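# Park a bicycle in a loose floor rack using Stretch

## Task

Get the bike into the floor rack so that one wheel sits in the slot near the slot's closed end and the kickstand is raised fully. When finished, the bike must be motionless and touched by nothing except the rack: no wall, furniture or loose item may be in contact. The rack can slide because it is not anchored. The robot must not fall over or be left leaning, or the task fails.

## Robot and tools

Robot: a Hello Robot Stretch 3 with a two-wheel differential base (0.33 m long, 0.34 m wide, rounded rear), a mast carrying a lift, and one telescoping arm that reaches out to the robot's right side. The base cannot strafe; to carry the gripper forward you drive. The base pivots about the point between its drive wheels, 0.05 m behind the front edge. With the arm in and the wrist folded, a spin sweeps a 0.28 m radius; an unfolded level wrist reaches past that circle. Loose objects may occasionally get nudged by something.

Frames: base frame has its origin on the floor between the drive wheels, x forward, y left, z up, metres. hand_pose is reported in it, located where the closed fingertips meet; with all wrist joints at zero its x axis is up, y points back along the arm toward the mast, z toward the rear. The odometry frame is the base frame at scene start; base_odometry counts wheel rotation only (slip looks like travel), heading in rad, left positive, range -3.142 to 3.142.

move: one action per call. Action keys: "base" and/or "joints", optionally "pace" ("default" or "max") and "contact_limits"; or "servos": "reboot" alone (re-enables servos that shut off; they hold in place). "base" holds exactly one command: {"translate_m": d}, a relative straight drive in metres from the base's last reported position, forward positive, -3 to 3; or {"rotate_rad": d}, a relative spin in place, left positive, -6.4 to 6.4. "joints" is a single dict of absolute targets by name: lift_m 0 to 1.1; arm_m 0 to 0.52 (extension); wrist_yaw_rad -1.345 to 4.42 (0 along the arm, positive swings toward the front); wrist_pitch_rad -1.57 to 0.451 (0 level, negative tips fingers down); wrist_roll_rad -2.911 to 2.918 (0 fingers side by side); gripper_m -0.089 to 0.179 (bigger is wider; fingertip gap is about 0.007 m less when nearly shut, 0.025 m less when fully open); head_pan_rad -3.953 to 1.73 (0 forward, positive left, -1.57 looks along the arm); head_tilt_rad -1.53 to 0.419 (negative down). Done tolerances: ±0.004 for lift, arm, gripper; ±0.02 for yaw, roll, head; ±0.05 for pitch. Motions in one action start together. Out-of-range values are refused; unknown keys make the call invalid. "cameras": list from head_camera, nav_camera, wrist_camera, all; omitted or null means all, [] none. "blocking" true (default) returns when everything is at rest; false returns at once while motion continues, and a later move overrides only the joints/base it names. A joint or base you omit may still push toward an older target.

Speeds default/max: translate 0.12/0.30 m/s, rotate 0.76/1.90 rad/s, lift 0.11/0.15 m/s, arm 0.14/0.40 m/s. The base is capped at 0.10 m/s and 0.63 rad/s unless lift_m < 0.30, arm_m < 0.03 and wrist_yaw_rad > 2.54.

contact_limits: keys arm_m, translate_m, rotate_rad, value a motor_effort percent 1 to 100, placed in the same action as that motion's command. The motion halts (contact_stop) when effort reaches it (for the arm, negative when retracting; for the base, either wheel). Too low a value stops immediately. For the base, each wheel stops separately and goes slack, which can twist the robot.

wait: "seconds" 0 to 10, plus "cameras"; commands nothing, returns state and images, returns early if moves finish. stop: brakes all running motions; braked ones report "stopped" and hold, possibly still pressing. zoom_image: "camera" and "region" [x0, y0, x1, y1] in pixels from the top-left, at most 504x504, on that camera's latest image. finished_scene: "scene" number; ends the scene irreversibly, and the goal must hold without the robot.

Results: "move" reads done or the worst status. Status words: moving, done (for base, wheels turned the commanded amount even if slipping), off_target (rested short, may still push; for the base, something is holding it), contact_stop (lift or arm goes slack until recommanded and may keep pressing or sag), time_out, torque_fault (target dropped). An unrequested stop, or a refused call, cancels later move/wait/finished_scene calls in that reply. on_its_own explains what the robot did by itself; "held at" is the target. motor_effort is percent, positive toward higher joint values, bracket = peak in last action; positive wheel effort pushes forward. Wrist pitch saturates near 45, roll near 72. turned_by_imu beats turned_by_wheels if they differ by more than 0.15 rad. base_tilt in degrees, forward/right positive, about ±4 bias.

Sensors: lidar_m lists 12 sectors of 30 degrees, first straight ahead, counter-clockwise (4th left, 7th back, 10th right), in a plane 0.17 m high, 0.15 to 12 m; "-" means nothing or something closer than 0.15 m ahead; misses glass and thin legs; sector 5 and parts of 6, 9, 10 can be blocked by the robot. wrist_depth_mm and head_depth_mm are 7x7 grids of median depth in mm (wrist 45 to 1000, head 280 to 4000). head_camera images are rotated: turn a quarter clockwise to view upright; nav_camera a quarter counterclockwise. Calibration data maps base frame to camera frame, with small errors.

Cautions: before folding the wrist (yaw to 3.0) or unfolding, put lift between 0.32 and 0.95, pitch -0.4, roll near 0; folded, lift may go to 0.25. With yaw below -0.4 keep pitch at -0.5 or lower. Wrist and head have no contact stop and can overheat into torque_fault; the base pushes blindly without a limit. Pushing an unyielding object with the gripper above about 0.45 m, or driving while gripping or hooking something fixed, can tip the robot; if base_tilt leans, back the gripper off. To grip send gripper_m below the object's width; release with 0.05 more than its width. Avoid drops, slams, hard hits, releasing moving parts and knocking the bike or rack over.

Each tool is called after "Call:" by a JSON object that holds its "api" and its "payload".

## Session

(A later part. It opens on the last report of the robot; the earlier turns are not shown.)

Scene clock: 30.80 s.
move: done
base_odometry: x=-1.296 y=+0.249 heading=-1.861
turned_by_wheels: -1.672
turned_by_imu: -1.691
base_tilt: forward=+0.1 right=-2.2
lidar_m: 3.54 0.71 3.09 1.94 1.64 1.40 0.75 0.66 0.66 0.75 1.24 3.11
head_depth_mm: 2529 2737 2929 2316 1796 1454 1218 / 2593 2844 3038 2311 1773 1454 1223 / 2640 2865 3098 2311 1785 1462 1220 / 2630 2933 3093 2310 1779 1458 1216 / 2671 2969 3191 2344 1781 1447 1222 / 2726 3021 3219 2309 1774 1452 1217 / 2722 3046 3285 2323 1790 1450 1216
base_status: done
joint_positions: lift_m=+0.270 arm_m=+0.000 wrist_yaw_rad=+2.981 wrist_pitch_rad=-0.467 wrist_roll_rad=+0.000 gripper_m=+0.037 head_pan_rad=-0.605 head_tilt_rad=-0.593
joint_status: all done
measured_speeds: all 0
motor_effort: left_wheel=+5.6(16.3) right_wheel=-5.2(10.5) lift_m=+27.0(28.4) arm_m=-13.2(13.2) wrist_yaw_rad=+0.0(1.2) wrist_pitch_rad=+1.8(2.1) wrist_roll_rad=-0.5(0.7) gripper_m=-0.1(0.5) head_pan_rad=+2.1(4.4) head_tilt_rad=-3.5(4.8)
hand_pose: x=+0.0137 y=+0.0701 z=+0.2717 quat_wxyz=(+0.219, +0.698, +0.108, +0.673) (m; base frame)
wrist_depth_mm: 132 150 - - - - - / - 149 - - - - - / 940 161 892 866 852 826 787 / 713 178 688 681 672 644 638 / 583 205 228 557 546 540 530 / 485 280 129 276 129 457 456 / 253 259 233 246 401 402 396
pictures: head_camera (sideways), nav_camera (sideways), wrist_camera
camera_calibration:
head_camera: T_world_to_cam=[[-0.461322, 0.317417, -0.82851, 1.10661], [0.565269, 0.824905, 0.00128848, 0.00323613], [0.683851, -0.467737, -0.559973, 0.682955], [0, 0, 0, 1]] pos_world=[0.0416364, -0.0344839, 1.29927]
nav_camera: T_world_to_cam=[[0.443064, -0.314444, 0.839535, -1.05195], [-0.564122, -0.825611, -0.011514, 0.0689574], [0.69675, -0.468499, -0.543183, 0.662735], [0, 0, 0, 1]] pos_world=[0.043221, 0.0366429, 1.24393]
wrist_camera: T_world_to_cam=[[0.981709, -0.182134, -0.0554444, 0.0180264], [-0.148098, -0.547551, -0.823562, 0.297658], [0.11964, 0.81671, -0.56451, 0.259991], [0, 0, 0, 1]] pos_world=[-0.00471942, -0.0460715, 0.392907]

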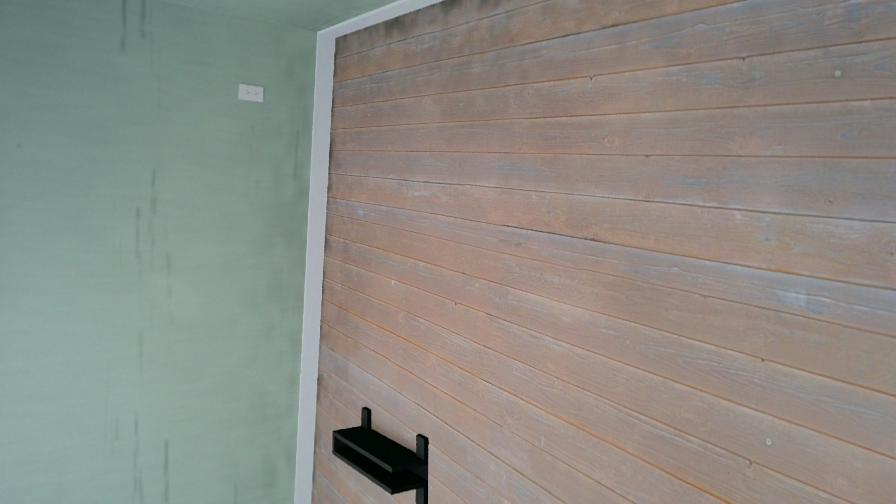

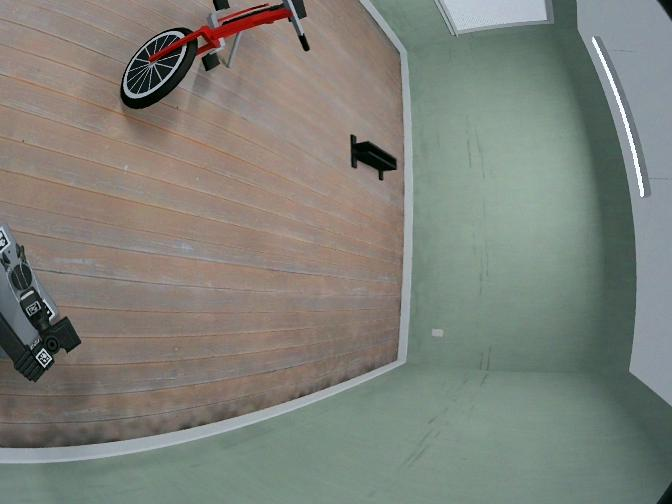

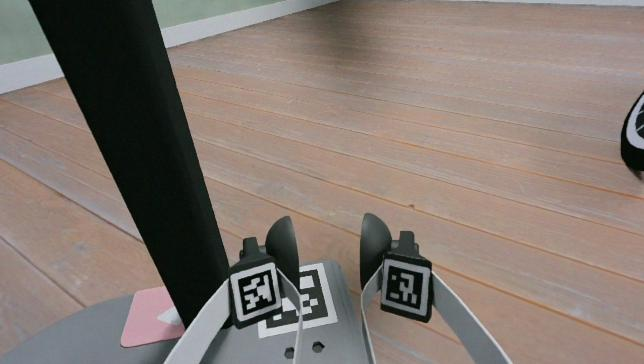

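Call:
{"api": "move", "payload": {"base": {"translate_m": 2.28}, "joints": {"head_pan_rad": 0.1, "head_tilt_rad": -0.75}, "pace": "max"}}

Call:
{"api": "move", "payload": {"base": {"rotate_rad": -0.6}, "joints": {"head_pan_rad": -0.6, "head_tilt_rad": -0.85}, "pace": "max"}}

Scene clock: 40.00 s.
move: done
base_odometry: x=-1.949 y=-1.936 heading=-1.861
turned_by_wheels: +0.000
turned_by_imu: +0.004
base_tilt: forward=+0.1 right=-2.3
lidar_m: 1.66 1.56 1.55 1.77 2.96 0.84 1.26 2.22 2.21 1.72 1.46 1.46
head_depth_mm: 1392 1530 1691 1833 1561 1323 1145 / 1521 1684 1883 1910 1566 1315 1150 / 1672 1861 2122 1900 1559 1317 1144 / 1757 2017 2270 1922 1565 1316 1146 / 1638 1819 2062 1918 1565 1323 1153 / 1499 1663 1883 1913 1549 1324 1143 / 1391 1544 1713 1861 1559 1320 1150
base_status: done
joint_positions: lift_m=+0.270 arm_m=+0.000 wrist_yaw_rad=+2.981 wrist_pitch_rad=-0.467 wrist_roll_rad=+0.000 gripper_m=+0.037 head_pan_rad=+0.095 head_tilt_rad=-0.741
joint_status: all done
measured_speeds: all 0
motor_effort: left_wheel=+3.5(13.9) right_wheel=-0.2(7.3) lift_m=+22.3(27.2) arm_m=-12.0(13.6) wrist_yaw_rad=+0.1(1.5) wrist_pitch_rad=+1.8(2.1) wrist_roll_rad=-0.6(0.7) gripper_m=+0.2(0.9) head_pan_rad=+2.5(4.8) head_tilt_rad=-2.9(4.9)
hand_pose: x=+0.0137 y=+0.0701 z=+0.2717 quat_wxyz=(+0.219, +0.698, +0.108, +0.673) (m; base frame)
wrist_depth_mm: 132 150 - - - - - / - 149 - - - - - / 937 161 885 870 852 832 814 / 726 178 684 677 655 653 645 / 578 205 228 561 536 549 534 / 494 279 129 274 129 458 454 / 253 257 234 244 404 405 394
pictures: head_camera (sideways), nav_camera (sideways), wrist_camera
camera_calibration:
head_camera: T_world_to_cam=[[-0.673344, -0.0654531, -0.736426, 0.987872], [-0.0988324, 0.995102, 0.00192228, 0.00646233], [0.732694, 0.0740771, -0.676515, 0.834261], [0, 0, 0, 1]] pos_world=[0.0545582, -0.00357104, 1.29187]
nav_camera: T_world_to_cam=[[0.659273, 0.0561365, 0.749805, -0.936298], [0.0986417, -0.995048, -0.0122342, 0.0658498], [0.745405, 0.0820277, -0.661546, 0.816417], [0, 0, 0, 1]] pos_world=[0.00221927, 0.0511154, 1.24294]
wrist_camera: T_world_to_cam=[[0.981709, -0.182134, -0.0554443, 0.0180296], [-0.148098, -0.547551, -0.823562, 0.297667], [0.11964, 0.81671, -0.56451, 0.259977], [0, 0, 0, 1]] pos_world=[-0.00471945, -0.0460538, 0.392907]

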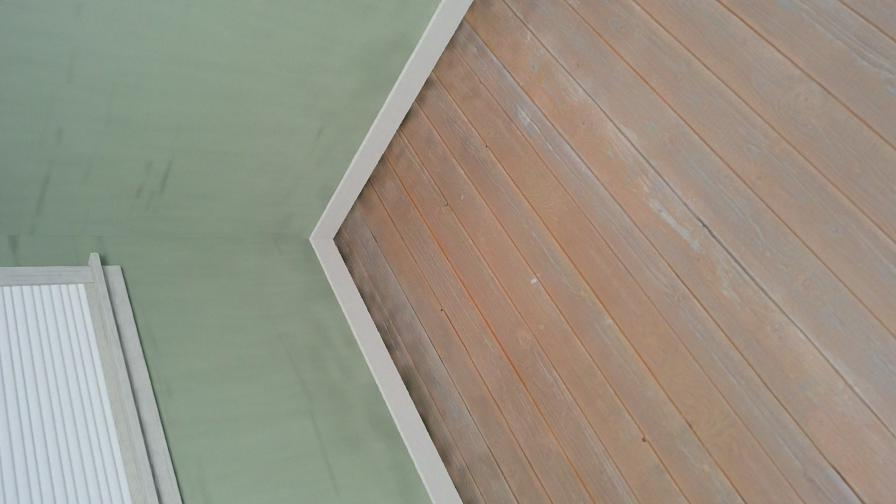

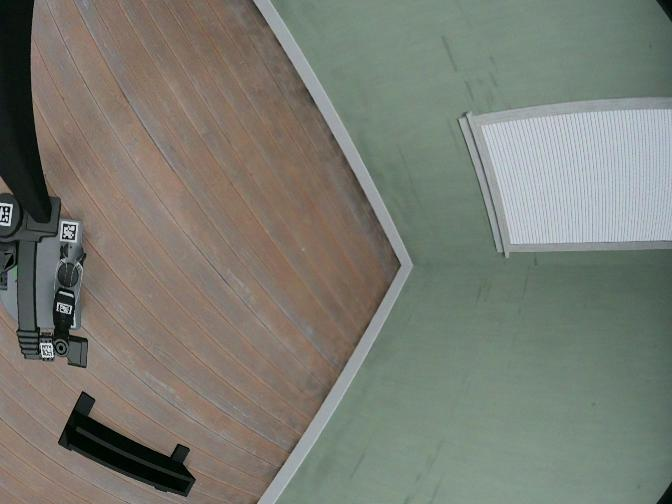

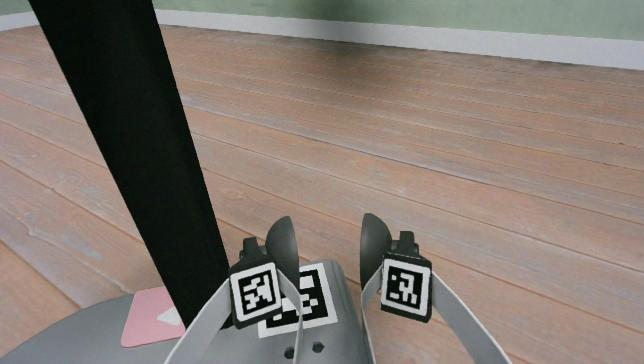

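Scene clock: 41.40 s.
move: done
base_odometry: x=-1.949 y=-1.936 heading=-2.461
turned_by_wheels: -0.600
turned_by_imu: -0.607
base_tilt: forward=+0.1 right=-2.3
lidar_m: 1.46 1.61 1.55 1.55 1.70 2.65 0.84 1.17 2.23 2.21 1.82 1.47
head_depth_mm: 1646 1919 2071 1726 1458 1260 1111 / 1544 1839 2040 1724 1454 1221 1113 / 1488 1727 1963 1708 1384 1220 1116 / 1404 1610 1902 1705 1398 1265 1113 / 1336 1523 1795 1726 1458 1263 1118 / 1277 1454 1685 1713 1462 1265 1114 / 1223 1388 1600 1709 1459 1273 1110
base_status: done
joint_positions: lift_m=+0.270 arm_m=+0.000 wrist_yaw_rad=+2.981 wrist_pitch_rad=-0.467 wrist_roll_rad=+0.000 gripper_m=+0.037 head_pan_rad=-0.595 head_tilt_rad=-0.839
joint_status: all done
measured_speeds: all 0
motor_effort: left_wheel=+6.1(13.4) right_wheel=-5.5(10.1) lift_m=+22.9(22.9) arm_m=-12.6(12.9) wrist_yaw_rad=+0.3(1.4) wrist_pitch_rad=+1.7(2.2) wrist_roll_rad=-0.5(0.6) gripper_m=-0.1(0.8) head_pan_rad=-2.3(6.7) head_tilt_rad=-5.0(6.8)
hand_pose: x=+0.0137 y=+0.0701 z=+0.2717 quat_wxyz=(+0.219, +0.698, +0.108, +0.673) (m; base frame)
wrist_depth_mm: 133 150 - - - - - / - 149 - - - - - / 928 161 895 881 835 835 810 / 712 178 687 688 663 644 644 / 583 204 227 549 546 546 529 / 490 281 129 275 130 457 455 / 253 256 234 245 401 400 397
pictures: head_camera (sideways), nav_camera (sideways), wrist_camera
camera_calibration:
head_camera: T_world_to_cam=[[-0.617987, 0.41656, -0.666761, 0.896748], [0.557215, 0.830365, 0.00231739, 0.00194631], [0.55462, -0.370097, -0.745268, 0.924766], [0, 0, 0, 1]] pos_world=[0.0402002, -0.0329123, 1.28711]
nav_camera: T_world_to_cam=[[0.602347, -0.415565, 0.681531, -0.846974], [-0.558162, -0.829637, -0.0125619, 0.0702813], [0.570644, -0.372838, -0.731682, 0.908703], [0, 0, 0, 1]] pos_world=[0.0308546, 0.0451342, 1.243]
wrist_camera: T_world_to_cam=[[0.981709, -0.182134, -0.0554444, 0.0180288], [-0.148098, -0.547551, -0.823562, 0.297664], [0.11964, 0.81671, -0.56451, 0.25998], [0, 0, 0, 1]] pos_world=[-0.00471942, -0.0460578, 0.392906]

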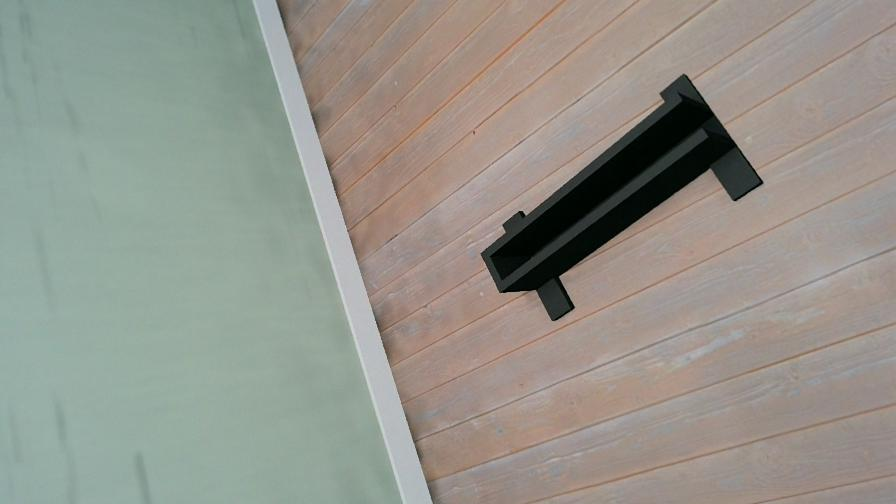

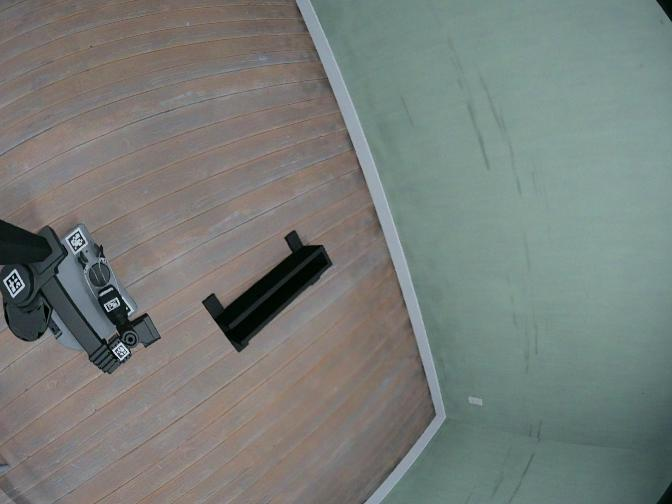

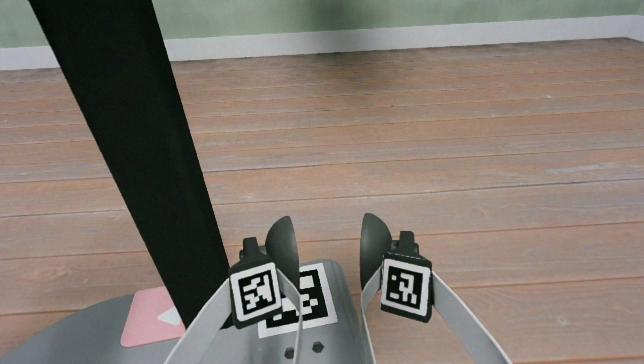

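Call:
{"api": "move", "payload": {"base": {"translate_m": 0.56}, "joints": {"lift_m": 0.45, "wrist_pitch_rad": -0.4}, "pace": "max", "blocking": false, "cameras": []}}

Call:
{"api": "wait", "payload": {"seconds": 0.7, "cameras": []}}

Call:
{"api": "move", "payload": {"joints": {"wrist_yaw_rad": 0, "head_pan_rad": -1.57, "head_tilt_rad": -0.9, "arm_m": 0.3}, "pace": "max", "cameras": []}}

Call:
{"api": "move", "payload": {"joints": {"wrist_pitch_rad": -1.57, "wrist_roll_rad": 1.57, "gripper_m": 0.06, "lift_m": 0.4}, "pace": "max"}}

Scene clock: 42.33 s.
move: moving
base_odometry: x=-1.979 y=-1.960 heading=-2.461
turned_by_wheels: +0.000
turned_by_imu: +0.000
base_tilt: forward=+1.0 right=-2.2
lidar_m: 1.43 1.56 1.56 1.54 1.69 2.64 0.88 1.22 2.24 2.22 1.77 1.44
head_depth_mm: 1602 1884 2095 1712 1460 1267 1116 / 1516 1787 2045 1719 1454 1217 1115 / 1451 1682 1957 1716 1398 1228 1114 / 1372 1580 1848 1711 1377 1265 1124 / 1306 1493 1754 1724 1450 1265 1117 / 1236 1416 1653 1730 1460 1266 1119 / 1196 1354 1558 1703 1470 1267 1124
base_status: translate_m moving
joint_positions: lift_m=+0.309 arm_m=+0.000 wrist_yaw_rad=+2.981 wrist_pitch_rad=-0.421 wrist_roll_rad=+0.000 gripper_m=+0.037 head_pan_rad=-0.595 head_tilt_rad=-0.840
joint_status: lift_m moving; wrist_pitch_rad moving
measured_speeds: translate_m=+0.134 rotate_rad=-0.001 lift_m=+0.147 arm_m=+0.000 wrist_yaw_rad=+0.000 wrist_pitch_rad=+0.000 wrist_roll_rad=+0.000 head_pan_rad=+0.000 head_tilt_rad=+0.000
motor_effort: left_wheel=+9.5(13.0) right_wheel=+4.5(7.5) lift_m=+33.9(33.9) arm_m=-12.8(13.3) wrist_yaw_rad=+0.5(0.9) wrist_pitch_rad=+2.0(5.3) wrist_roll_rad=-0.5(0.5) gripper_m=+0.3(0.5) head_pan_rad=-1.6(2.9) head_tilt_rad=-4.4(5.1)
hand_pose: x=+0.0147 y=+0.0761 z=+0.3208 quat_wxyz=(+0.203, +0.701, +0.092, +0.678) (m; base frame)
wrist_depth_mm: 131 153 - - - - - / - 147 - - - - - / - 158 - - - - 962 / 852 172 802 789 787 785 758 / 673 191 230 654 641 624 613 / 564 535 129 513 130 529 522 / 480 491 244 306 449 454 448
pictures: none
No camera images: "cameras" was empty.

Scene clock: 43.03 s.
earlier move: moving
base_odometry: x=-2.034 y=-2.005 heading=-2.461
turned_by_wheels: +0.000
turned_by_imu: +0.000
base_tilt: forward=+0.5 right=-3.0
lidar_m: 1.35 1.48 1.54 1.53 1.68 2.61 0.95 1.31 2.24 2.23 1.68 1.37
head_depth_mm: 1519 1803 2033 1717 1452 1268 1118 / 1442 1669 1961 1719 1463 1196 1113 / 1363 1584 1886 1724 1348 1228 1120 / 1292 1503 1779 1714 1387 1267 1116 / 1239 1422 1654 1714 1463 1267 1116 / 1185 1338 1561 1698 1467 1263 1116 / 1140 1286 1484 1655 1451 1266 1122
base_status: translate_m moving
joint_positions: lift_m=+0.414 arm_m=+0.000 wrist_yaw_rad=+2.981 wrist_pitch_rad=-0.421 wrist_roll_rad=+0.000 gripper_m=+0.037 head_pan_rad=-0.595 head_tilt_rad=-0.840
joint_status: lift_m moving; wrist_pitch_rad moving
measured_speeds: translate_m=+0.100 rotate_rad=+0.000 lift_m=+0.150 arm_m=+0.000 wrist_yaw_rad=+0.000 wrist_pitch_rad=+0.000 wrist_roll_rad=+0.000 head_pan_rad=+0.000 head_tilt_rad=+0.000
motor_effort: left_wheel=+9.9(13.0) right_wheel=+3.2(7.5) lift_m=+28.4(33.9) arm_m=-11.7(13.3) wrist_yaw_rad=-0.2(0.9) wrist_pitch_rad=+0.6(5.6) wrist_roll_rad=-0.5(0.7) gripper_m=-0.3(0.8) head_pan_rad=-2.1(2.9) head_tilt_rad=-3.6(5.1)
hand_pose: x=+0.0147 y=+0.0762 z=+0.4258 quat_wxyz=(+0.203, +0.701, +0.092, +0.678) (m; base frame)
wrist_depth_mm: 130 153 - - - - - / - 147 - - - - - / - 158 - - - - - / - 173 - - 965 929 937 / 822 190 230 806 770 781 743 / 692 640 129 627 129 650 642 / 599 597 249 567 554 562 556
wait: 0.70 s; no rest
pictures: none
No camera images: "cameras" was empty.

Scene clock: 48.00 s.
move: done
base_odometry: x=-2.384 y=-2.288 heading=-2.461
turned_by_wheels: +0.000
turned_by_imu: +0.000
base_tilt: forward=+0.1 right=-2.3
lidar_m: 0.91 1.00 1.47 1.46 1.60 2.50 1.40 2.02 2.32 2.26 1.13 0.91
head_depth_mm: 1970 2214 1953 1648 1420 1239 1104 / 1975 2277 1950 1656 1418 1168 548 / 2032 2304 1975 1650 730 1188 1086 / 2060 2301 1966 1636 1177 1200 1103 / 2096 2330 1969 1649 1418 1211 1101 / 2090 2288 1982 1658 1427 1221 1113 / 1791 1880 1868 1641 1409 1246 1108
base_status: done
joint_positions: lift_m=+0.450 arm_m=+0.300 wrist_yaw_rad=+0.003 wrist_pitch_rad=-0.418 wrist_roll_rad=+0.000 gripper_m=+0.037 head_pan_rad=-1.565 head_tilt_rad=-0.889
joint_status: all done
measured_speeds: all 0
motor_effort: left_wheel=+4.2(9.6) right_wheel=-0.3(4.8) lift_m=+22.3(32.5) arm_m=+5.5(17.7) wrist_yaw_rad=-2.7(7.1) wrist_pitch_rad=+2.5(5.7) wrist_roll_rad=-0.5(0.7) gripper_m=-0.2(0.8) head_pan_rad=-1.7(6.1) head_tilt_rad=-4.7(6.0)
hand_pose: x=-0.0208 y=-0.6694 z=+0.4627 quat_wxyz=(+0.692, +0.148, -0.691, -0.146) (m; base frame)
wrist_depth_mm: - - - - - - - / - - - - - - - / - - - - - - - / 969 - - - - - - / 860 874 879 853 849 824 818 / 747 745 128 671 129 706 692 / 639 627 582 623 602 609 589
pictures: none
No camera images: "cameras" was empty.

Scene clock: 49.20 s.
move: done
base_odometry: x=-2.384 y=-2.288 heading=-2.461
turned_by_wheels: +0.000
turned_by_imu: +0.000
base_tilt: forward=+0.1 right=-2.3
lidar_m: 0.91 1.00 1.48 1.46 1.60 2.49 1.40 2.03 2.32 2.27 1.13 0.92
head_depth_mm: 1983 2230 1968 1654 1405 1239 1104 / 1995 2273 1963 1644 1415 1182 1049 / 2015 2265 1960 1656 775 1176 1090 / 2067 2310 1980 1643 863 1199 1107 / 2102 2333 1981 1636 1405 1210 1101 / 2110 2288 1939 1651 1424 1225 1105 / 1783 1882 1859 1657 1406 1243 1103
base_status: not commanded
joint_positions: lift_m=+0.400 arm_m=+0.300 wrist_yaw_rad=+0.002 wrist_pitch_rad=-1.560 wrist_roll_rad=+1.566 gripper_m=+0.060 head_pan_rad=-1.565 head_tilt_rad=-0.889
joint_status: all done
measured_speeds: all 0
motor_effort: left_wheel=+4.5(5.0) right_wheel=-0.4(0.7) lift_m=+21.7(25.3) arm_m=+2.3(5.3) wrist_yaw_rad=-3.1(3.8) wrist_pitch_rad=-2.3(4.1) wrist_roll_rad=+0.8(1.2) gripper_m=+0.6(75.9) head_pan_rad=-2.0(3.1) head_tilt_rad=-4.7(5.8)
hand_pose: x=-0.0216 y=-0.4233 z=+0.2822 quat_wxyz=(+0.003, +0.002, -0.711, -0.704) (m; base frame)
wrist_depth_mm: 416 412 405 410 409 405 309 / 425 424 - 416 417 419 305 / 436 430 - 426 425 426 311 / 440 442 - 437 438 431 314 / 448 450 154 444 442 444 316 / 466 463 130 452 130 452 449 / 470 472 - - 469 457 464
pictures: head_camera (sideways), nav_camera (sideways), wrist_camera
camera_calibration:
head_camera: T_world_to_cam=[[-0.00575402, 0.777512, -0.628841, 0.843605], [0.999952, 0.00943027, 0.00251002, -0.00100503], [0.00788171, -0.628797, -0.77753, 0.970053], [0, 0, 0, 1]] pos_world=[-0.00178658, -0.0459373, 1.28474]
nav_camera: T_world_to_cam=[[-0.00225959, -0.764799, 0.644266, -0.794728], [-0.99989, -0.00772954, -0.0126825, 0.0731321], [0.0146794, -0.644223, -0.764697, 0.955029], [0, 0, 0, 1]] pos_world=[0.057309, 0.00800997, 1.24325]
wrist_camera: T_world_to_cam=[[0.0531854, 0.998466, -0.0153705, 0.431809], [0.990013, -0.0507102, 0.131541, -0.00374823], [0.130559, -0.0222131, -0.991192, 0.438634], [0, 0, 0, 1]] pos_world=[-0.076523, -0.421594, 0.441901]

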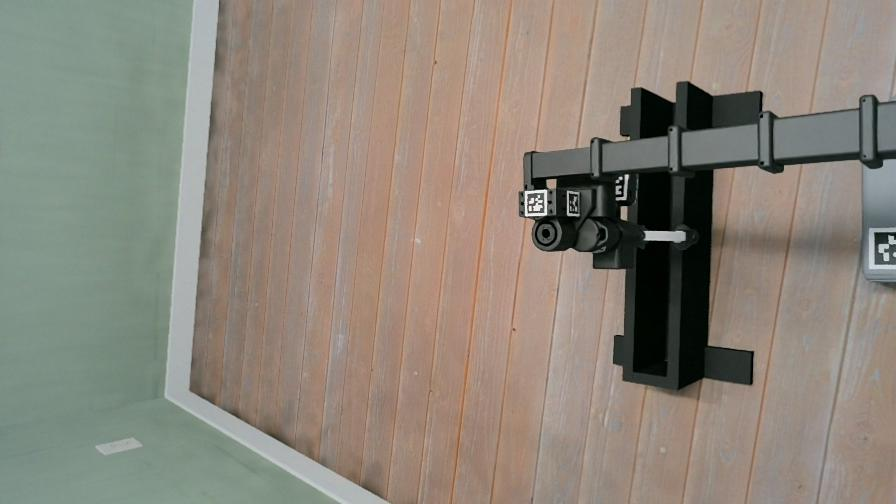

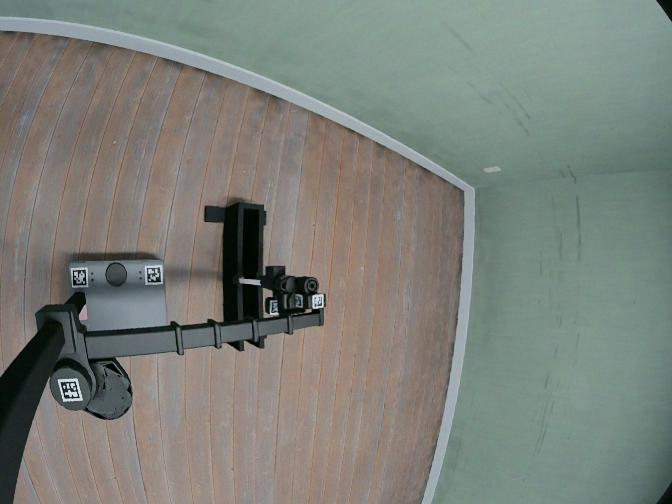

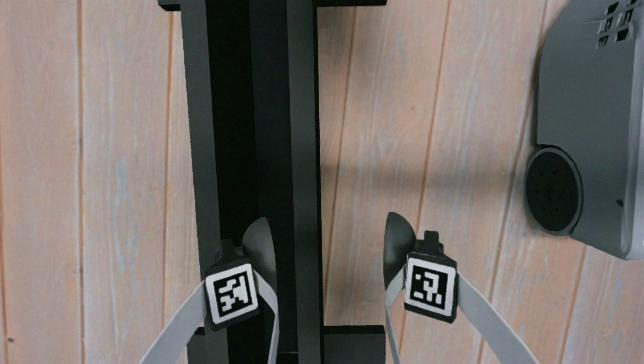

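Call:
{"api": "move", "payload": {"joints": {"lift_m": 0.32, "arm_m": 0.324}, "pace": "max"}}

Call:
{"api": "zoom_image", "payload": {"camera": "head_camera", "region": [560, 60, 800, 400]}}

Scene clock: 50.77 s.
move: done
base_odometry: x=-2.384 y=-2.288 heading=-2.461
turned_by_wheels: +0.000
turned_by_imu: +0.000
base_tilt: forward=+0.1 right=-2.3
lidar_m: 0.91 1.00 1.47 1.46 1.60 2.50 1.40 2.02 2.32 2.27 1.13 0.92
head_depth_mm: 1954 2229 1953 1652 1414 1238 1104 / 2001 2265 1957 1641 1422 1190 1093 / 2027 2260 1954 1649 864 1111 939 / 2067 2288 1975 1636 1399 1193 1105 / 2080 2338 1972 1653 1414 1207 1102 / 2105 2291 1990 1643 1418 1223 1105 / 1778 1873 1863 1665 1410 1237 1104
base_status: not commanded
joint_positions: lift_m=+0.320 arm_m=+0.324 wrist_yaw_rad=+0.002 wrist_pitch_rad=-1.562 wrist_roll_rad=+1.567 gripper_m=+0.060 head_pan_rad=-1.565 head_tilt_rad=-0.889
joint_status: all done
measured_speeds: all 0
motor_effort: left_wheel=+4.7(5.1) right_wheel=-0.5(0.6) lift_m=+25.0(25.0) arm_m=+12.5(16.9) wrist_yaw_rad=-2.1(3.4) wrist_pitch_rad=-1.9(2.2) wrist_roll_rad=+0.6(0.8) gripper_m=+0.0(0.6) head_pan_rad=-1.6(2.7) head_tilt_rad=-4.9(5.9)
hand_pose: x=-0.0216 y=-0.4468 z=+0.2023 quat_wxyz=(+0.003, +0.002, -0.710, -0.704) (m; base frame)
wrist_depth_mm: 339 340 337 336 335 330 332 / 347 345 - 342 343 338 339 / 356 350 - 348 352 349 346 / 363 361 - 358 359 356 344 / 374 370 160 363 362 367 359 / 381 379 130 370 131 372 372 / 392 383 127 378 385 378 380
pictures: head_camera (sideways), nav_camera (sideways), wrist_camera
camera_calibration:
head_camera: T_world_to_cam=[[-0.00575411, 0.777513, -0.628841, 0.843604], [0.999952, 0.00943038, 0.00251002, -0.00100503], [0.00788179, -0.628796, -0.77753, 0.970054], [0, 0, 0, 1]] pos_world=[-0.00178658, -0.0459373, 1.28474]
nav_camera: T_world_to_cam=[[-0.0022595, -0.764799, 0.644265, -0.794727], [-0.99989, -0.00772965, -0.0126825, 0.0731321], [0.0146795, -0.644223, -0.764697, 0.955029], [0, 0, 0, 1]] pos_world=[0.057309, 0.00801002, 1.24325]
wrist_camera: T_world_to_cam=[[0.0539256, 0.998456, -0.0133404, 0.453617], [0.989975, -0.0517114, 0.131437, 0.00514994], [0.130544, -0.0202944, -0.991235, 0.35972], [0, 0, 0, 1]] pos_world=[-0.0765191, -0.44535, 0.361942]

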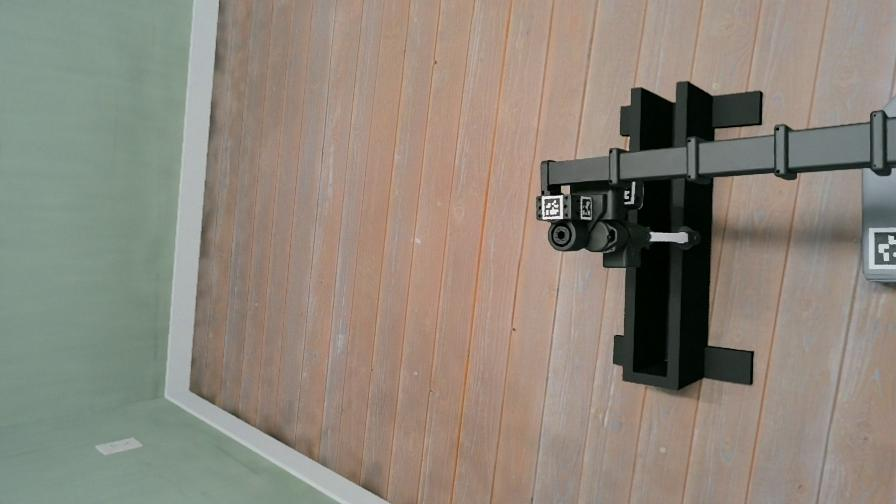

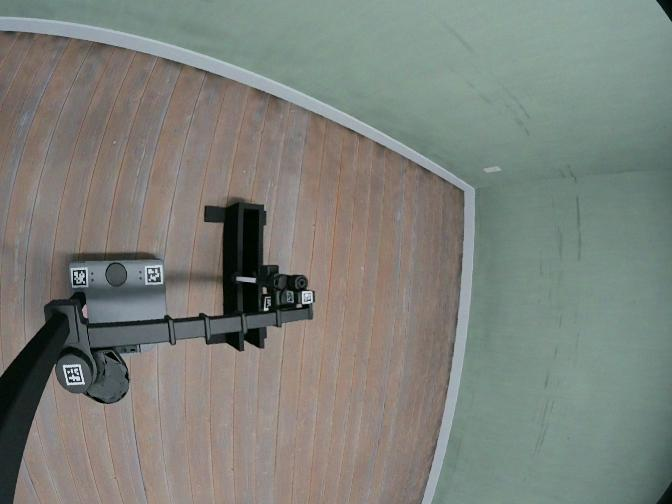

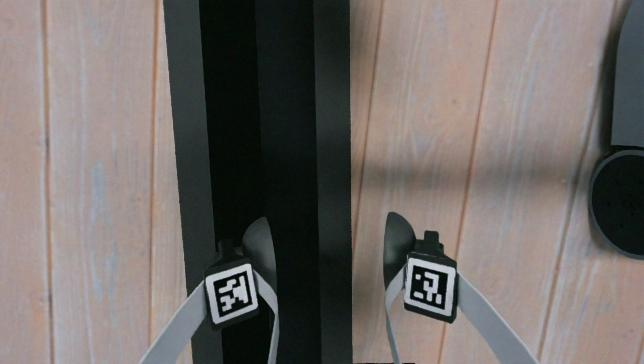

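Scaled by 1.482 from the camera's 896x504 image, which has a finer 1280x720 frame.

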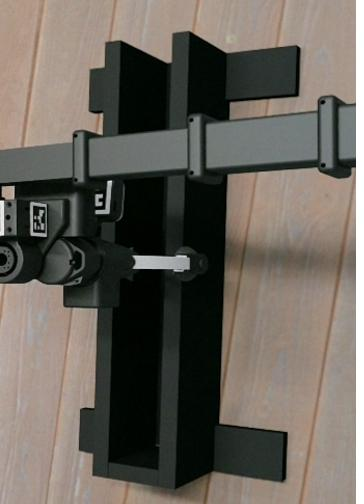

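Call:
{"api": "move", "payload": {"joints": {"lift_m": 0.222}, "cameras": ["wrist_camera"]}}

Call:
{"api": "move", "payload": {"joints": {"gripper_m": -0.04, "arm_m": 0.326}, "cameras": ["wrist_camera"]}}

Scene clock: 52.60 s.
move: done
base_odometry: x=-2.384 y=-2.288 heading=-2.461
turned_by_wheels: +0.000
turned_by_imu: +0.000
base_tilt: forward=+0.1 right=-2.3
lidar_m: 0.91 1.00 1.47 1.46 1.61 2.50 1.40 2.02 2.32 2.27 1.13 0.92
head_depth_mm: 1963 2223 1949 1638 1413 1240 1101 / 1995 2250 1950 1647 1409 1180 1105 / 2035 2309 1977 1644 1389 946 780 / 2052 2280 1963 1659 1416 1199 1106 / 2084 2317 1941 1651 1413 1213 1107 / 2080 2277 1974 1644 1414 1221 1106 / 1800 1868 1866 1645 1428 1243 1107
base_status: not commanded
joint_positions: lift_m=+0.222 arm_m=+0.324 wrist_yaw_rad=+0.002 wrist_pitch_rad=-1.562 wrist_roll_rad=+1.567 gripper_m=+0.060 head_pan_rad=-1.565 head_tilt_rad=-0.889
joint_status: all done
measured_speeds: all 0
motor_effort: left_wheel=+4.6(4.9) right_wheel=-0.3(0.6) lift_m=+22.0(25.1) arm_m=+10.8(12.6) wrist_yaw_rad=-2.2(2.9) wrist_pitch_rad=-1.8(2.1) wrist_roll_rad=+0.5(0.7) gripper_m=+0.1(0.7) head_pan_rad=-2.1(3.0) head_tilt_rad=-5.0(6.0)
hand_pose: x=-0.0216 y=-0.4468 z=+0.1043 quat_wxyz=(+0.003, +0.002, -0.710, -0.704) (m; base frame)
wrist_depth_mm: - - 243 - 244 243 241 / - - 250 - 249 249 247 / - - 253 - 255 253 253 / - - 259 - 260 260 259 / - - 152 - 262 265 264 / - - 129 105 131 269 269 / - - 277 - 281 275 275
pictures: wrist_camera
camera_calibration:
wrist_camera: T_world_to_cam=[[0.0539252, 0.998456, -0.0133403, 0.45231], [0.989975, -0.0517111, 0.131437, 0.01803], [0.130544, -0.0202943, -0.991235, 0.262586], [0, 0, 0, 1]] pos_world=[-0.0765191, -0.44535, 0.263949]

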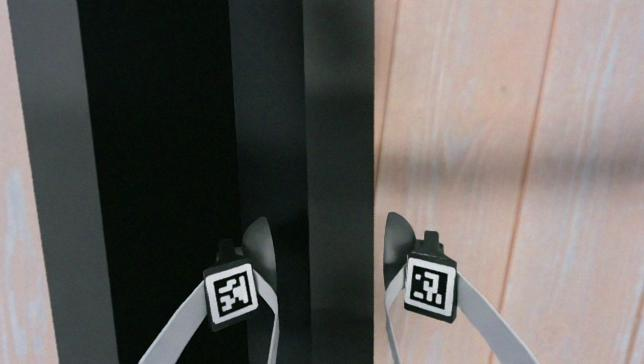

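Scene clock: 54.13 s.
move: done
base_odometry: x=-2.384 y=-2.288 heading=-2.461
turned_by_wheels: +0.000
turned_by_imu: +0.000
base_tilt: forward=+0.1 right=-2.3
lidar_m: 0.91 1.00 1.47 1.46 1.61 2.50 1.40 2.02 2.32 2.26 1.13 0.91
head_depth_mm: 1960 2247 1980 1637 1416 1231 1105 / 2004 2267 1945 1646 1407 1187 1106 / 2033 2294 1990 1628 1383 947 779 / 2076 2295 1953 1642 1414 1201 1110 / 2111 2323 1964 1633 1421 1196 1106 / 2091 2268 1971 1668 1429 1220 1109 / 1774 1895 1862 1655 1425 1245 1107
base_status: not commanded
joint_positions: lift_m=+0.222 arm_m=+0.326 wrist_yaw_rad=+0.002 wrist_pitch_rad=-1.573 wrist_roll_rad=+1.567 gripper_m=-0.039 head_pan_rad=-1.565 head_tilt_rad=-0.889
joint_status: all done
measured_speeds: all 0
motor_effort: left_wheel=+4.2(4.9) right_wheel=-0.4(0.6) lift_m=+30.9(31.0) arm_m=+2.4(17.0) wrist_yaw_rad=-2.3(3.0) wrist_pitch_rad=+0.2(2.0) wrist_roll_rad=+0.5(0.8) gripper_m=-25.7(98.7) head_pan_rad=-1.5(2.7) head_tilt_rad=-4.6(5.8)
hand_pose: x=-0.0216 y=-0.4460 z=+0.1045 quat_wxyz=(+0.003, +0.002, -0.706, -0.708) (m; base frame)
wrist_depth_mm: - - - - 245 244 245 / - - 248 96 249 249 251 / - - 252 - 256 256 256 / - - 259 - 261 261 261 / - - - - 266 266 265 / - - 128 105 132 273 273 / - - 124 - 280 278 279
pictures: wrist_camera
camera_calibration:
wrist_camera: T_world_to_cam=[[0.0539478, 0.998541, -0.00219618, 0.450371], [0.989977, -0.0531973, 0.130825, 0.0174461], [0.130518, -0.0092319, -0.991403, 0.267808], [0, 0, 0, 1]] pos_world=[-0.0765215, -0.446314, 0.264213]

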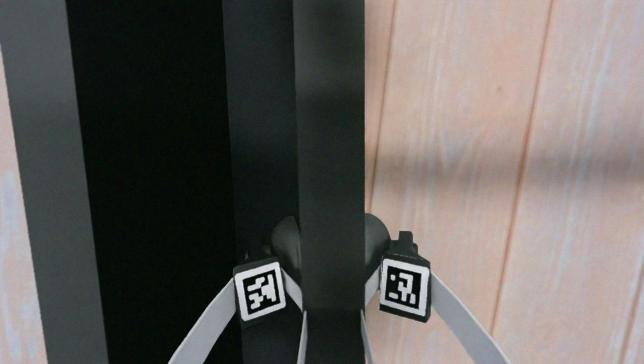

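Call:
{"api": "move", "payload": {"base": {"rotate_rad": -2.333}, "joints": {"head_pan_rad": -1.0, "head_tilt_rad": -0.75}}}

Scene clock: 59.47 s.
move: done
base_odometry: x=-2.384 y=-2.288 heading=+1.490
turned_by_wheels: -2.332
turned_by_imu: -2.355
base_tilt: forward=+0.2 right=-2.3
lidar_m: 2.44 2.29 1.40 0.97 0.91 0.93 1.20 1.46 1.49 1.94 1.40 1.51
head_depth_mm: 3336 3254 2363 1881 1536 1305 829 / 3323 3339 2398 1877 1555 1319 1077 / 3299 3318 2373 1874 1546 1316 1102 / 3304 3253 2387 1883 1540 1317 1120 / 3281 3305 2388 1837 1554 1317 1146 / 3304 3331 2223 1858 1543 1315 1133 / 3277 3270 1872 1883 1550 1312 1145
base_status: done
joint_positions: lift_m=+0.222 arm_m=+0.326 wrist_yaw_rad=+0.003 wrist_pitch_rad=-1.565 wrist_roll_rad=+1.557 gripper_m=-0.036 head_pan_rad=-1.005 head_tilt_rad=-0.754
joint_status: all done
measured_speeds: all 0
motor_effort: left_wheel=+9.8(14.8) right_wheel=-10.7(15.9) lift_m=+22.9(33.1) arm_m=+13.2(14.0) wrist_yaw_rad=-3.2(4.2) wrist_pitch_rad=-1.3(1.7) wrist_roll_rad=+3.9(4.0) gripper_m=-14.8(15.2) head_pan_rad=+2.0(6.2) head_tilt_rad=+2.3(3.8)
hand_pose: x=-0.0216 y=-0.4480 z=+0.1043 quat_wxyz=(+0.006, +0.006, -0.709, -0.705) (m; base frame)
wrist_depth_mm: - - - 244 244 244 243 / - - - 249 250 247 248 / - - - 254 255 254 253 / - - - 262 261 260 259 / - - - - 266 265 263 / - - 128 105 129 270 271 / - - 111 - 278 276 279
pictures: head_camera (sideways), nav_camera (sideways), wrist_camera
camera_calibration:
head_camera: T_world_to_cam=[[-0.36875, 0.578272, -0.727753, 0.97471], [0.84203, 0.539427, 0.00197478, 0.000654734], [0.393712, -0.612062, -0.685836, 0.848454], [0, 0, 0, 1]] pos_world=[0.0248271, -0.0446953, 1.29125]
nav_camera: T_world_to_cam=[[0.354157, -0.570103, 0.74132, -0.923378], [-0.842138, -0.539122, -0.0122835, 0.0716526], [0.406665, -0.619944, -0.671039, 0.830832], [0, 0, 0, 1]] pos_world=[0.049492, 0.0272777, 1.24292]
wrist_camera: T_world_to_cam=[[0.0429876, 0.999023, -0.0102794, 0.453222], [0.990494, -0.0412704, 0.131222, 0.0226937], [0.130669, -0.0158226, -0.9913, 0.264646], [0, 0, 0, 1]] pos_world=[-0.0765419, -0.447655, 0.264024]

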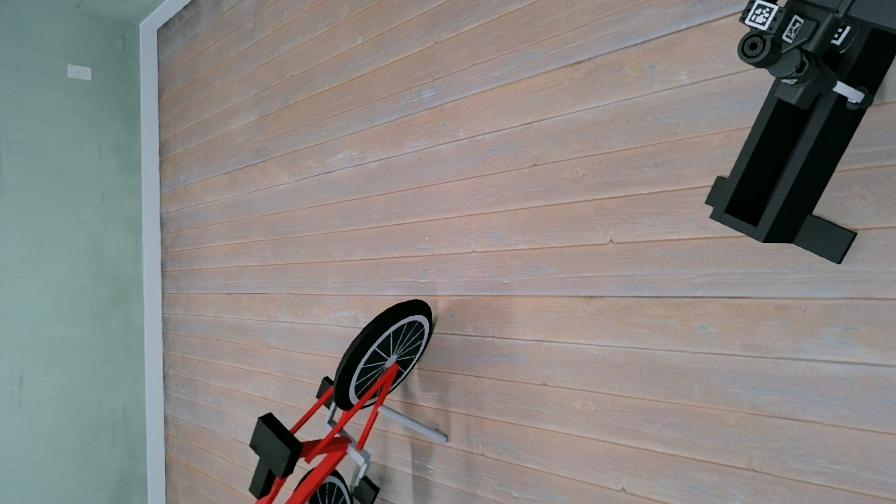

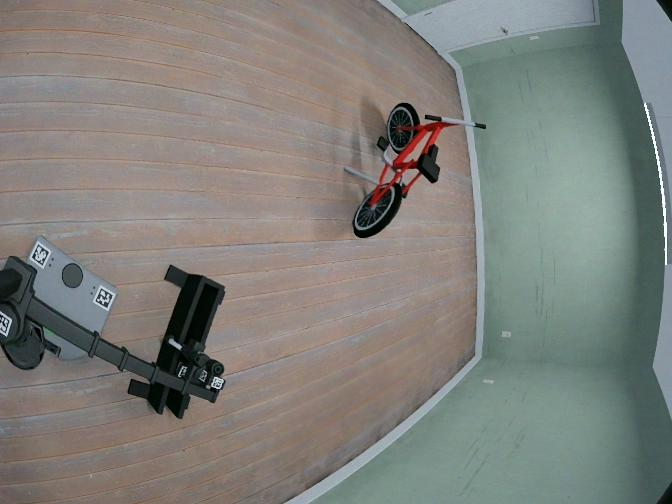

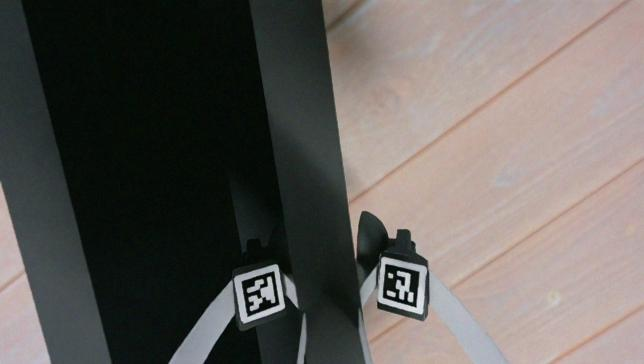

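Call:
{"api": "move", "payload": {"base": {"translate_m": 1.3}, "cameras": ["wrist_camera"]}}

Call:
{"api": "move", "payload": {"base": {"translate_m": 0.38}}}

Scene clock: 73.80 s.
move: done
base_odometry: x=-2.279 y=-0.993 heading=+1.490
turned_by_wheels: +0.000
turned_by_imu: -0.001
base_tilt: forward=+0.1 right=-2.4
lidar_m: 1.31 1.23 1.25 1.62 1.65 1.67 2.17 2.54 1.13 0.99 1.13 1.90
head_depth_mm: 2746 2957 2361 1408 1509 1320 830 / 2690 2971 2364 1647 1501 1314 1049 / 2683 2961 2380 1708 1554 1294 1124 / 2646 2978 2368 1883 1542 1326 1145 / 2659 2953 2377 1879 1537 1320 1151 / 2636 2946 2432 1869 1549 1320 1144 / 2630 2893 2402 1899 1548 1324 1145
base_status: done
joint_positions: lift_m=+0.222 arm_m=+0.326 wrist_yaw_rad=+0.002 wrist_pitch_rad=-1.565 wrist_roll_rad=+1.572 gripper_m=-0.036 head_pan_rad=-1.005 head_tilt_rad=-0.754
joint_status: not commanded
measured_speeds: all 0
motor_effort: left_wheel=+3.5(11.5) right_wheel=+5.8(9.9) lift_m=+26.5(26.8) arm_m=+5.8(13.4) wrist_yaw_rad=-1.8(4.5) wrist_pitch_rad=-1.3(1.7) wrist_roll_rad=-1.3(4.0) gripper_m=-14.6(15.4) head_pan_rad=+2.7(3.5) head_tilt_rad=+2.3(3.1)
hand_pose: x=-0.0216 y=-0.4480 z=+0.1043 quat_wxyz=(+0.000, +0.000, -0.709, -0.705) (m; base frame)
wrist_depth_mm: - - 243 - 244 244 242 / - - 248 - 250 247 249 / - - 254 - 254 255 253 / - - 260 - 259 261 259 / - - - 104 265 266 264 / - - 128 105 132 272 270 / - - 124 - 279 278 276
pictures: wrist_camera
camera_calibration:
wrist_camera: T_world_to_cam=[[0.0599937, 0.998145, -0.0103567, 0.453218], [0.989637, -0.05812, 0.131303, 0.0150843], [0.130457, -0.0181267, -0.991288, 0.263602], [0, 0, 0, 1]] pos_world=[-0.0765069, -0.446723, 0.264018]

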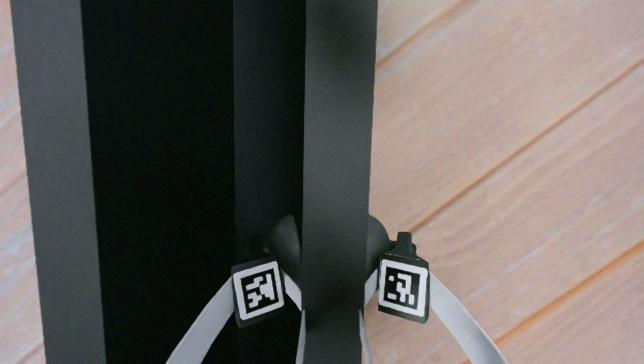

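Scene clock: 78.70 s.
move: done
base_odometry: x=-2.248 y=-0.614 heading=+1.490
turned_by_wheels: +0.000
turned_by_imu: +0.000
base_tilt: forward=+0.2 right=-2.3
lidar_m: 0.97 0.92 0.93 1.20 1.86 1.90 2.45 2.85 1.06 1.00 2.90 1.42
head_depth_mm: 2528 2819 2375 1882 1481 1316 831 / 2501 2847 2389 1892 1508 1315 1051 / 2490 2801 2403 1883 1554 1289 1119 / 2479 2812 2390 1870 1547 1314 1138 / 2470 2819 2369 1869 1538 1322 1145 / 2465 2747 2412 1872 1545 1320 1143 / 2455 2724 2381 1874 1553 1310 1145
base_status: done
joint_positions: lift_m=+0.222 arm_m=+0.326 wrist_yaw_rad=+0.002 wrist_pitch_rad=-1.565 wrist_roll_rad=+1.572 gripper_m=-0.036 head_pan_rad=-1.005 head_tilt_rad=-0.754
joint_status: not commanded
measured_speeds: all 0
motor_effort: left_wheel=+3.7(8.4) right_wheel=+6.1(10.9) lift_m=+28.0(28.4) arm_m=+2.9(6.1) wrist_yaw_rad=-1.5(2.7) wrist_pitch_rad=-1.3(1.6) wrist_roll_rad=-1.3(1.5) gripper_m=-14.5(15.2) head_pan_rad=+2.1(3.4) head_tilt_rad=+1.5(3.0)
hand_pose: x=-0.0216 y=-0.4480 z=+0.1043 quat_wxyz=(+0.000, +0.000, -0.709, -0.705) (m; base frame)
wrist_depth_mm: - - 243 - 244 244 242 / - - 249 - 249 248 249 / - - 254 - 254 255 252 / - - 261 - 260 260 260 / - - - 104 265 267 266 / - - 129 105 131 271 270 / - - 124 - 280 275 276
pictures: head_camera (sideways), nav_camera (sideways), wrist_camera
camera_calibration:
head_camera: T_world_to_cam=[[-0.368732, 0.578184, -0.727832, 0.974813], [0.842004, 0.539467, 0.00197431, 0.000655507], [0.393783, -0.61211, -0.685753, 0.848344], [0, 0, 0, 1]] pos_world=[0.0248299, -0.0446954, 1.29125]
nav_camera: T_world_to_cam=[[0.354138, -0.570014, 0.741397, -0.923479], [-0.842112, -0.539162, -0.0122831, 0.0716518], [0.406735, -0.61999, -0.670954, 0.83072], [0, 0, 0, 1]] pos_world=[0.0494944, 0.027274, 1.24292]
wrist_camera: T_world_to_cam=[[0.0601297, 0.998137, -0.0103569, 0.453218], [0.989629, -0.0582548, 0.131303, 0.0150226], [0.130455, -0.0181447, -0.991288, 0.263593], [0, 0, 0, 1]] pos_world=[-0.0765058, -0.446715, 0.264018]

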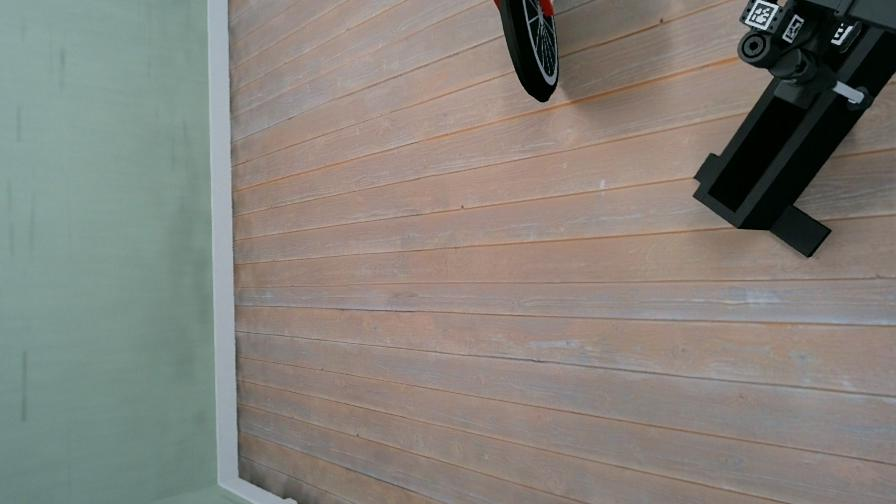

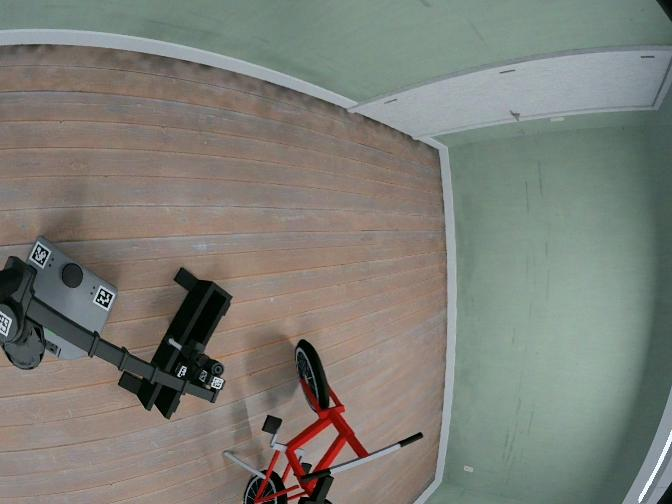

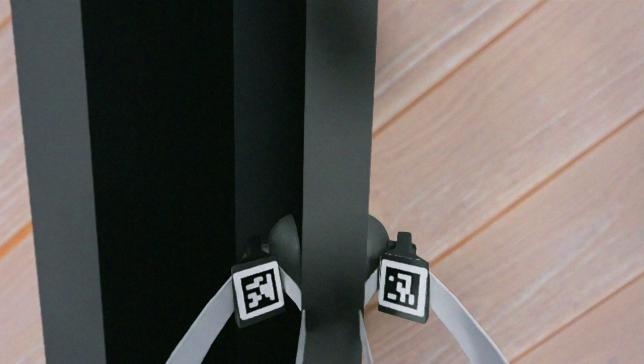

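Call:
{"api": "move", "payload": {"joints": {"head_pan_rad": -1.75, "head_tilt_rad": -0.62}, "cameras": ["head_camera"]}}

Scene clock: 80.00 s.
move: done
base_odometry: x=-2.248 y=-0.614 heading=+1.490
turned_by_wheels: +0.000
turned_by_imu: +0.000
base_tilt: forward=+0.1 right=-2.3
lidar_m: 0.97 0.92 0.93 1.20 1.86 1.90 2.45 2.85 1.06 0.99 2.90 1.42
head_depth_mm: 2658 2828 2942 2205 1626 1417 1204 / 2800 3072 3035 1964 1550 1403 1195 / 3102 3383 3049 2204 1624 1419 1138 / 3323 3695 3025 2122 1584 1420 845 / 3190 3433 3032 2203 1578 1416 1116 / 2888 3168 3027 2224 1574 1420 1203 / 2691 2909 3034 2215 1722 1406 1203
base_status: not commanded
joint_positions: lift_m=+0.222 arm_m=+0.326 wrist_yaw_rad=+0.002 wrist_pitch_rad=-1.565 wrist_roll_rad=+1.572 gripper_m=-0.036 head_pan_rad=-1.745 head_tilt_rad=-0.626
joint_status: all done
measured_speeds: all 0
motor_effort: left_wheel=+3.5(4.1) right_wheel=+6.3(6.4) lift_m=+27.9(28.5) arm_m=+2.4(3.2) wrist_yaw_rad=-1.3(2.4) wrist_pitch_rad=-1.5(1.6) wrist_roll_rad=-1.3(1.4) gripper_m=-14.6(15.4) head_pan_rad=-2.4(6.2) head_tilt_rad=+3.1(3.7)
hand_pose: x=-0.0216 y=-0.4480 z=+0.1043 quat_wxyz=(+0.000, +0.000, -0.709, -0.705) (m; base frame)
wrist_depth_mm: - - 243 - 244 244 243 / - - 248 - 249 249 249 / - - 255 - 255 253 254 / - - 260 - 260 260 259 / - - - 104 265 265 264 / - - 128 105 131 272 273 / - - 125 - 279 277 277
pictures: head_camera (sideways)
camera_calibration:
head_camera: T_world_to_cam=[[0.100232, 0.578571, -0.80945, 1.07834], [0.985658, -0.168752, 0.0014331, 0.000483524], [-0.135767, -0.797984, -0.587187, 0.723359], [0, 0, 0, 1]] pos_world=[-0.0103528, -0.0465843, 1.29761]

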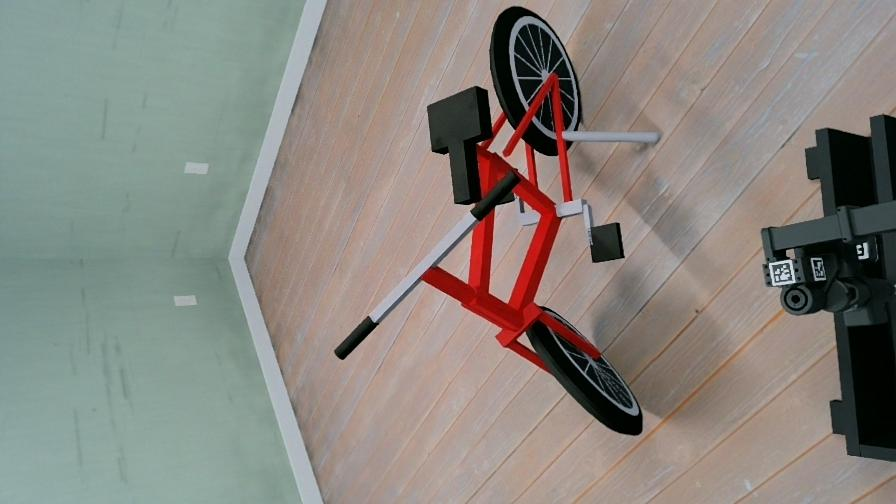

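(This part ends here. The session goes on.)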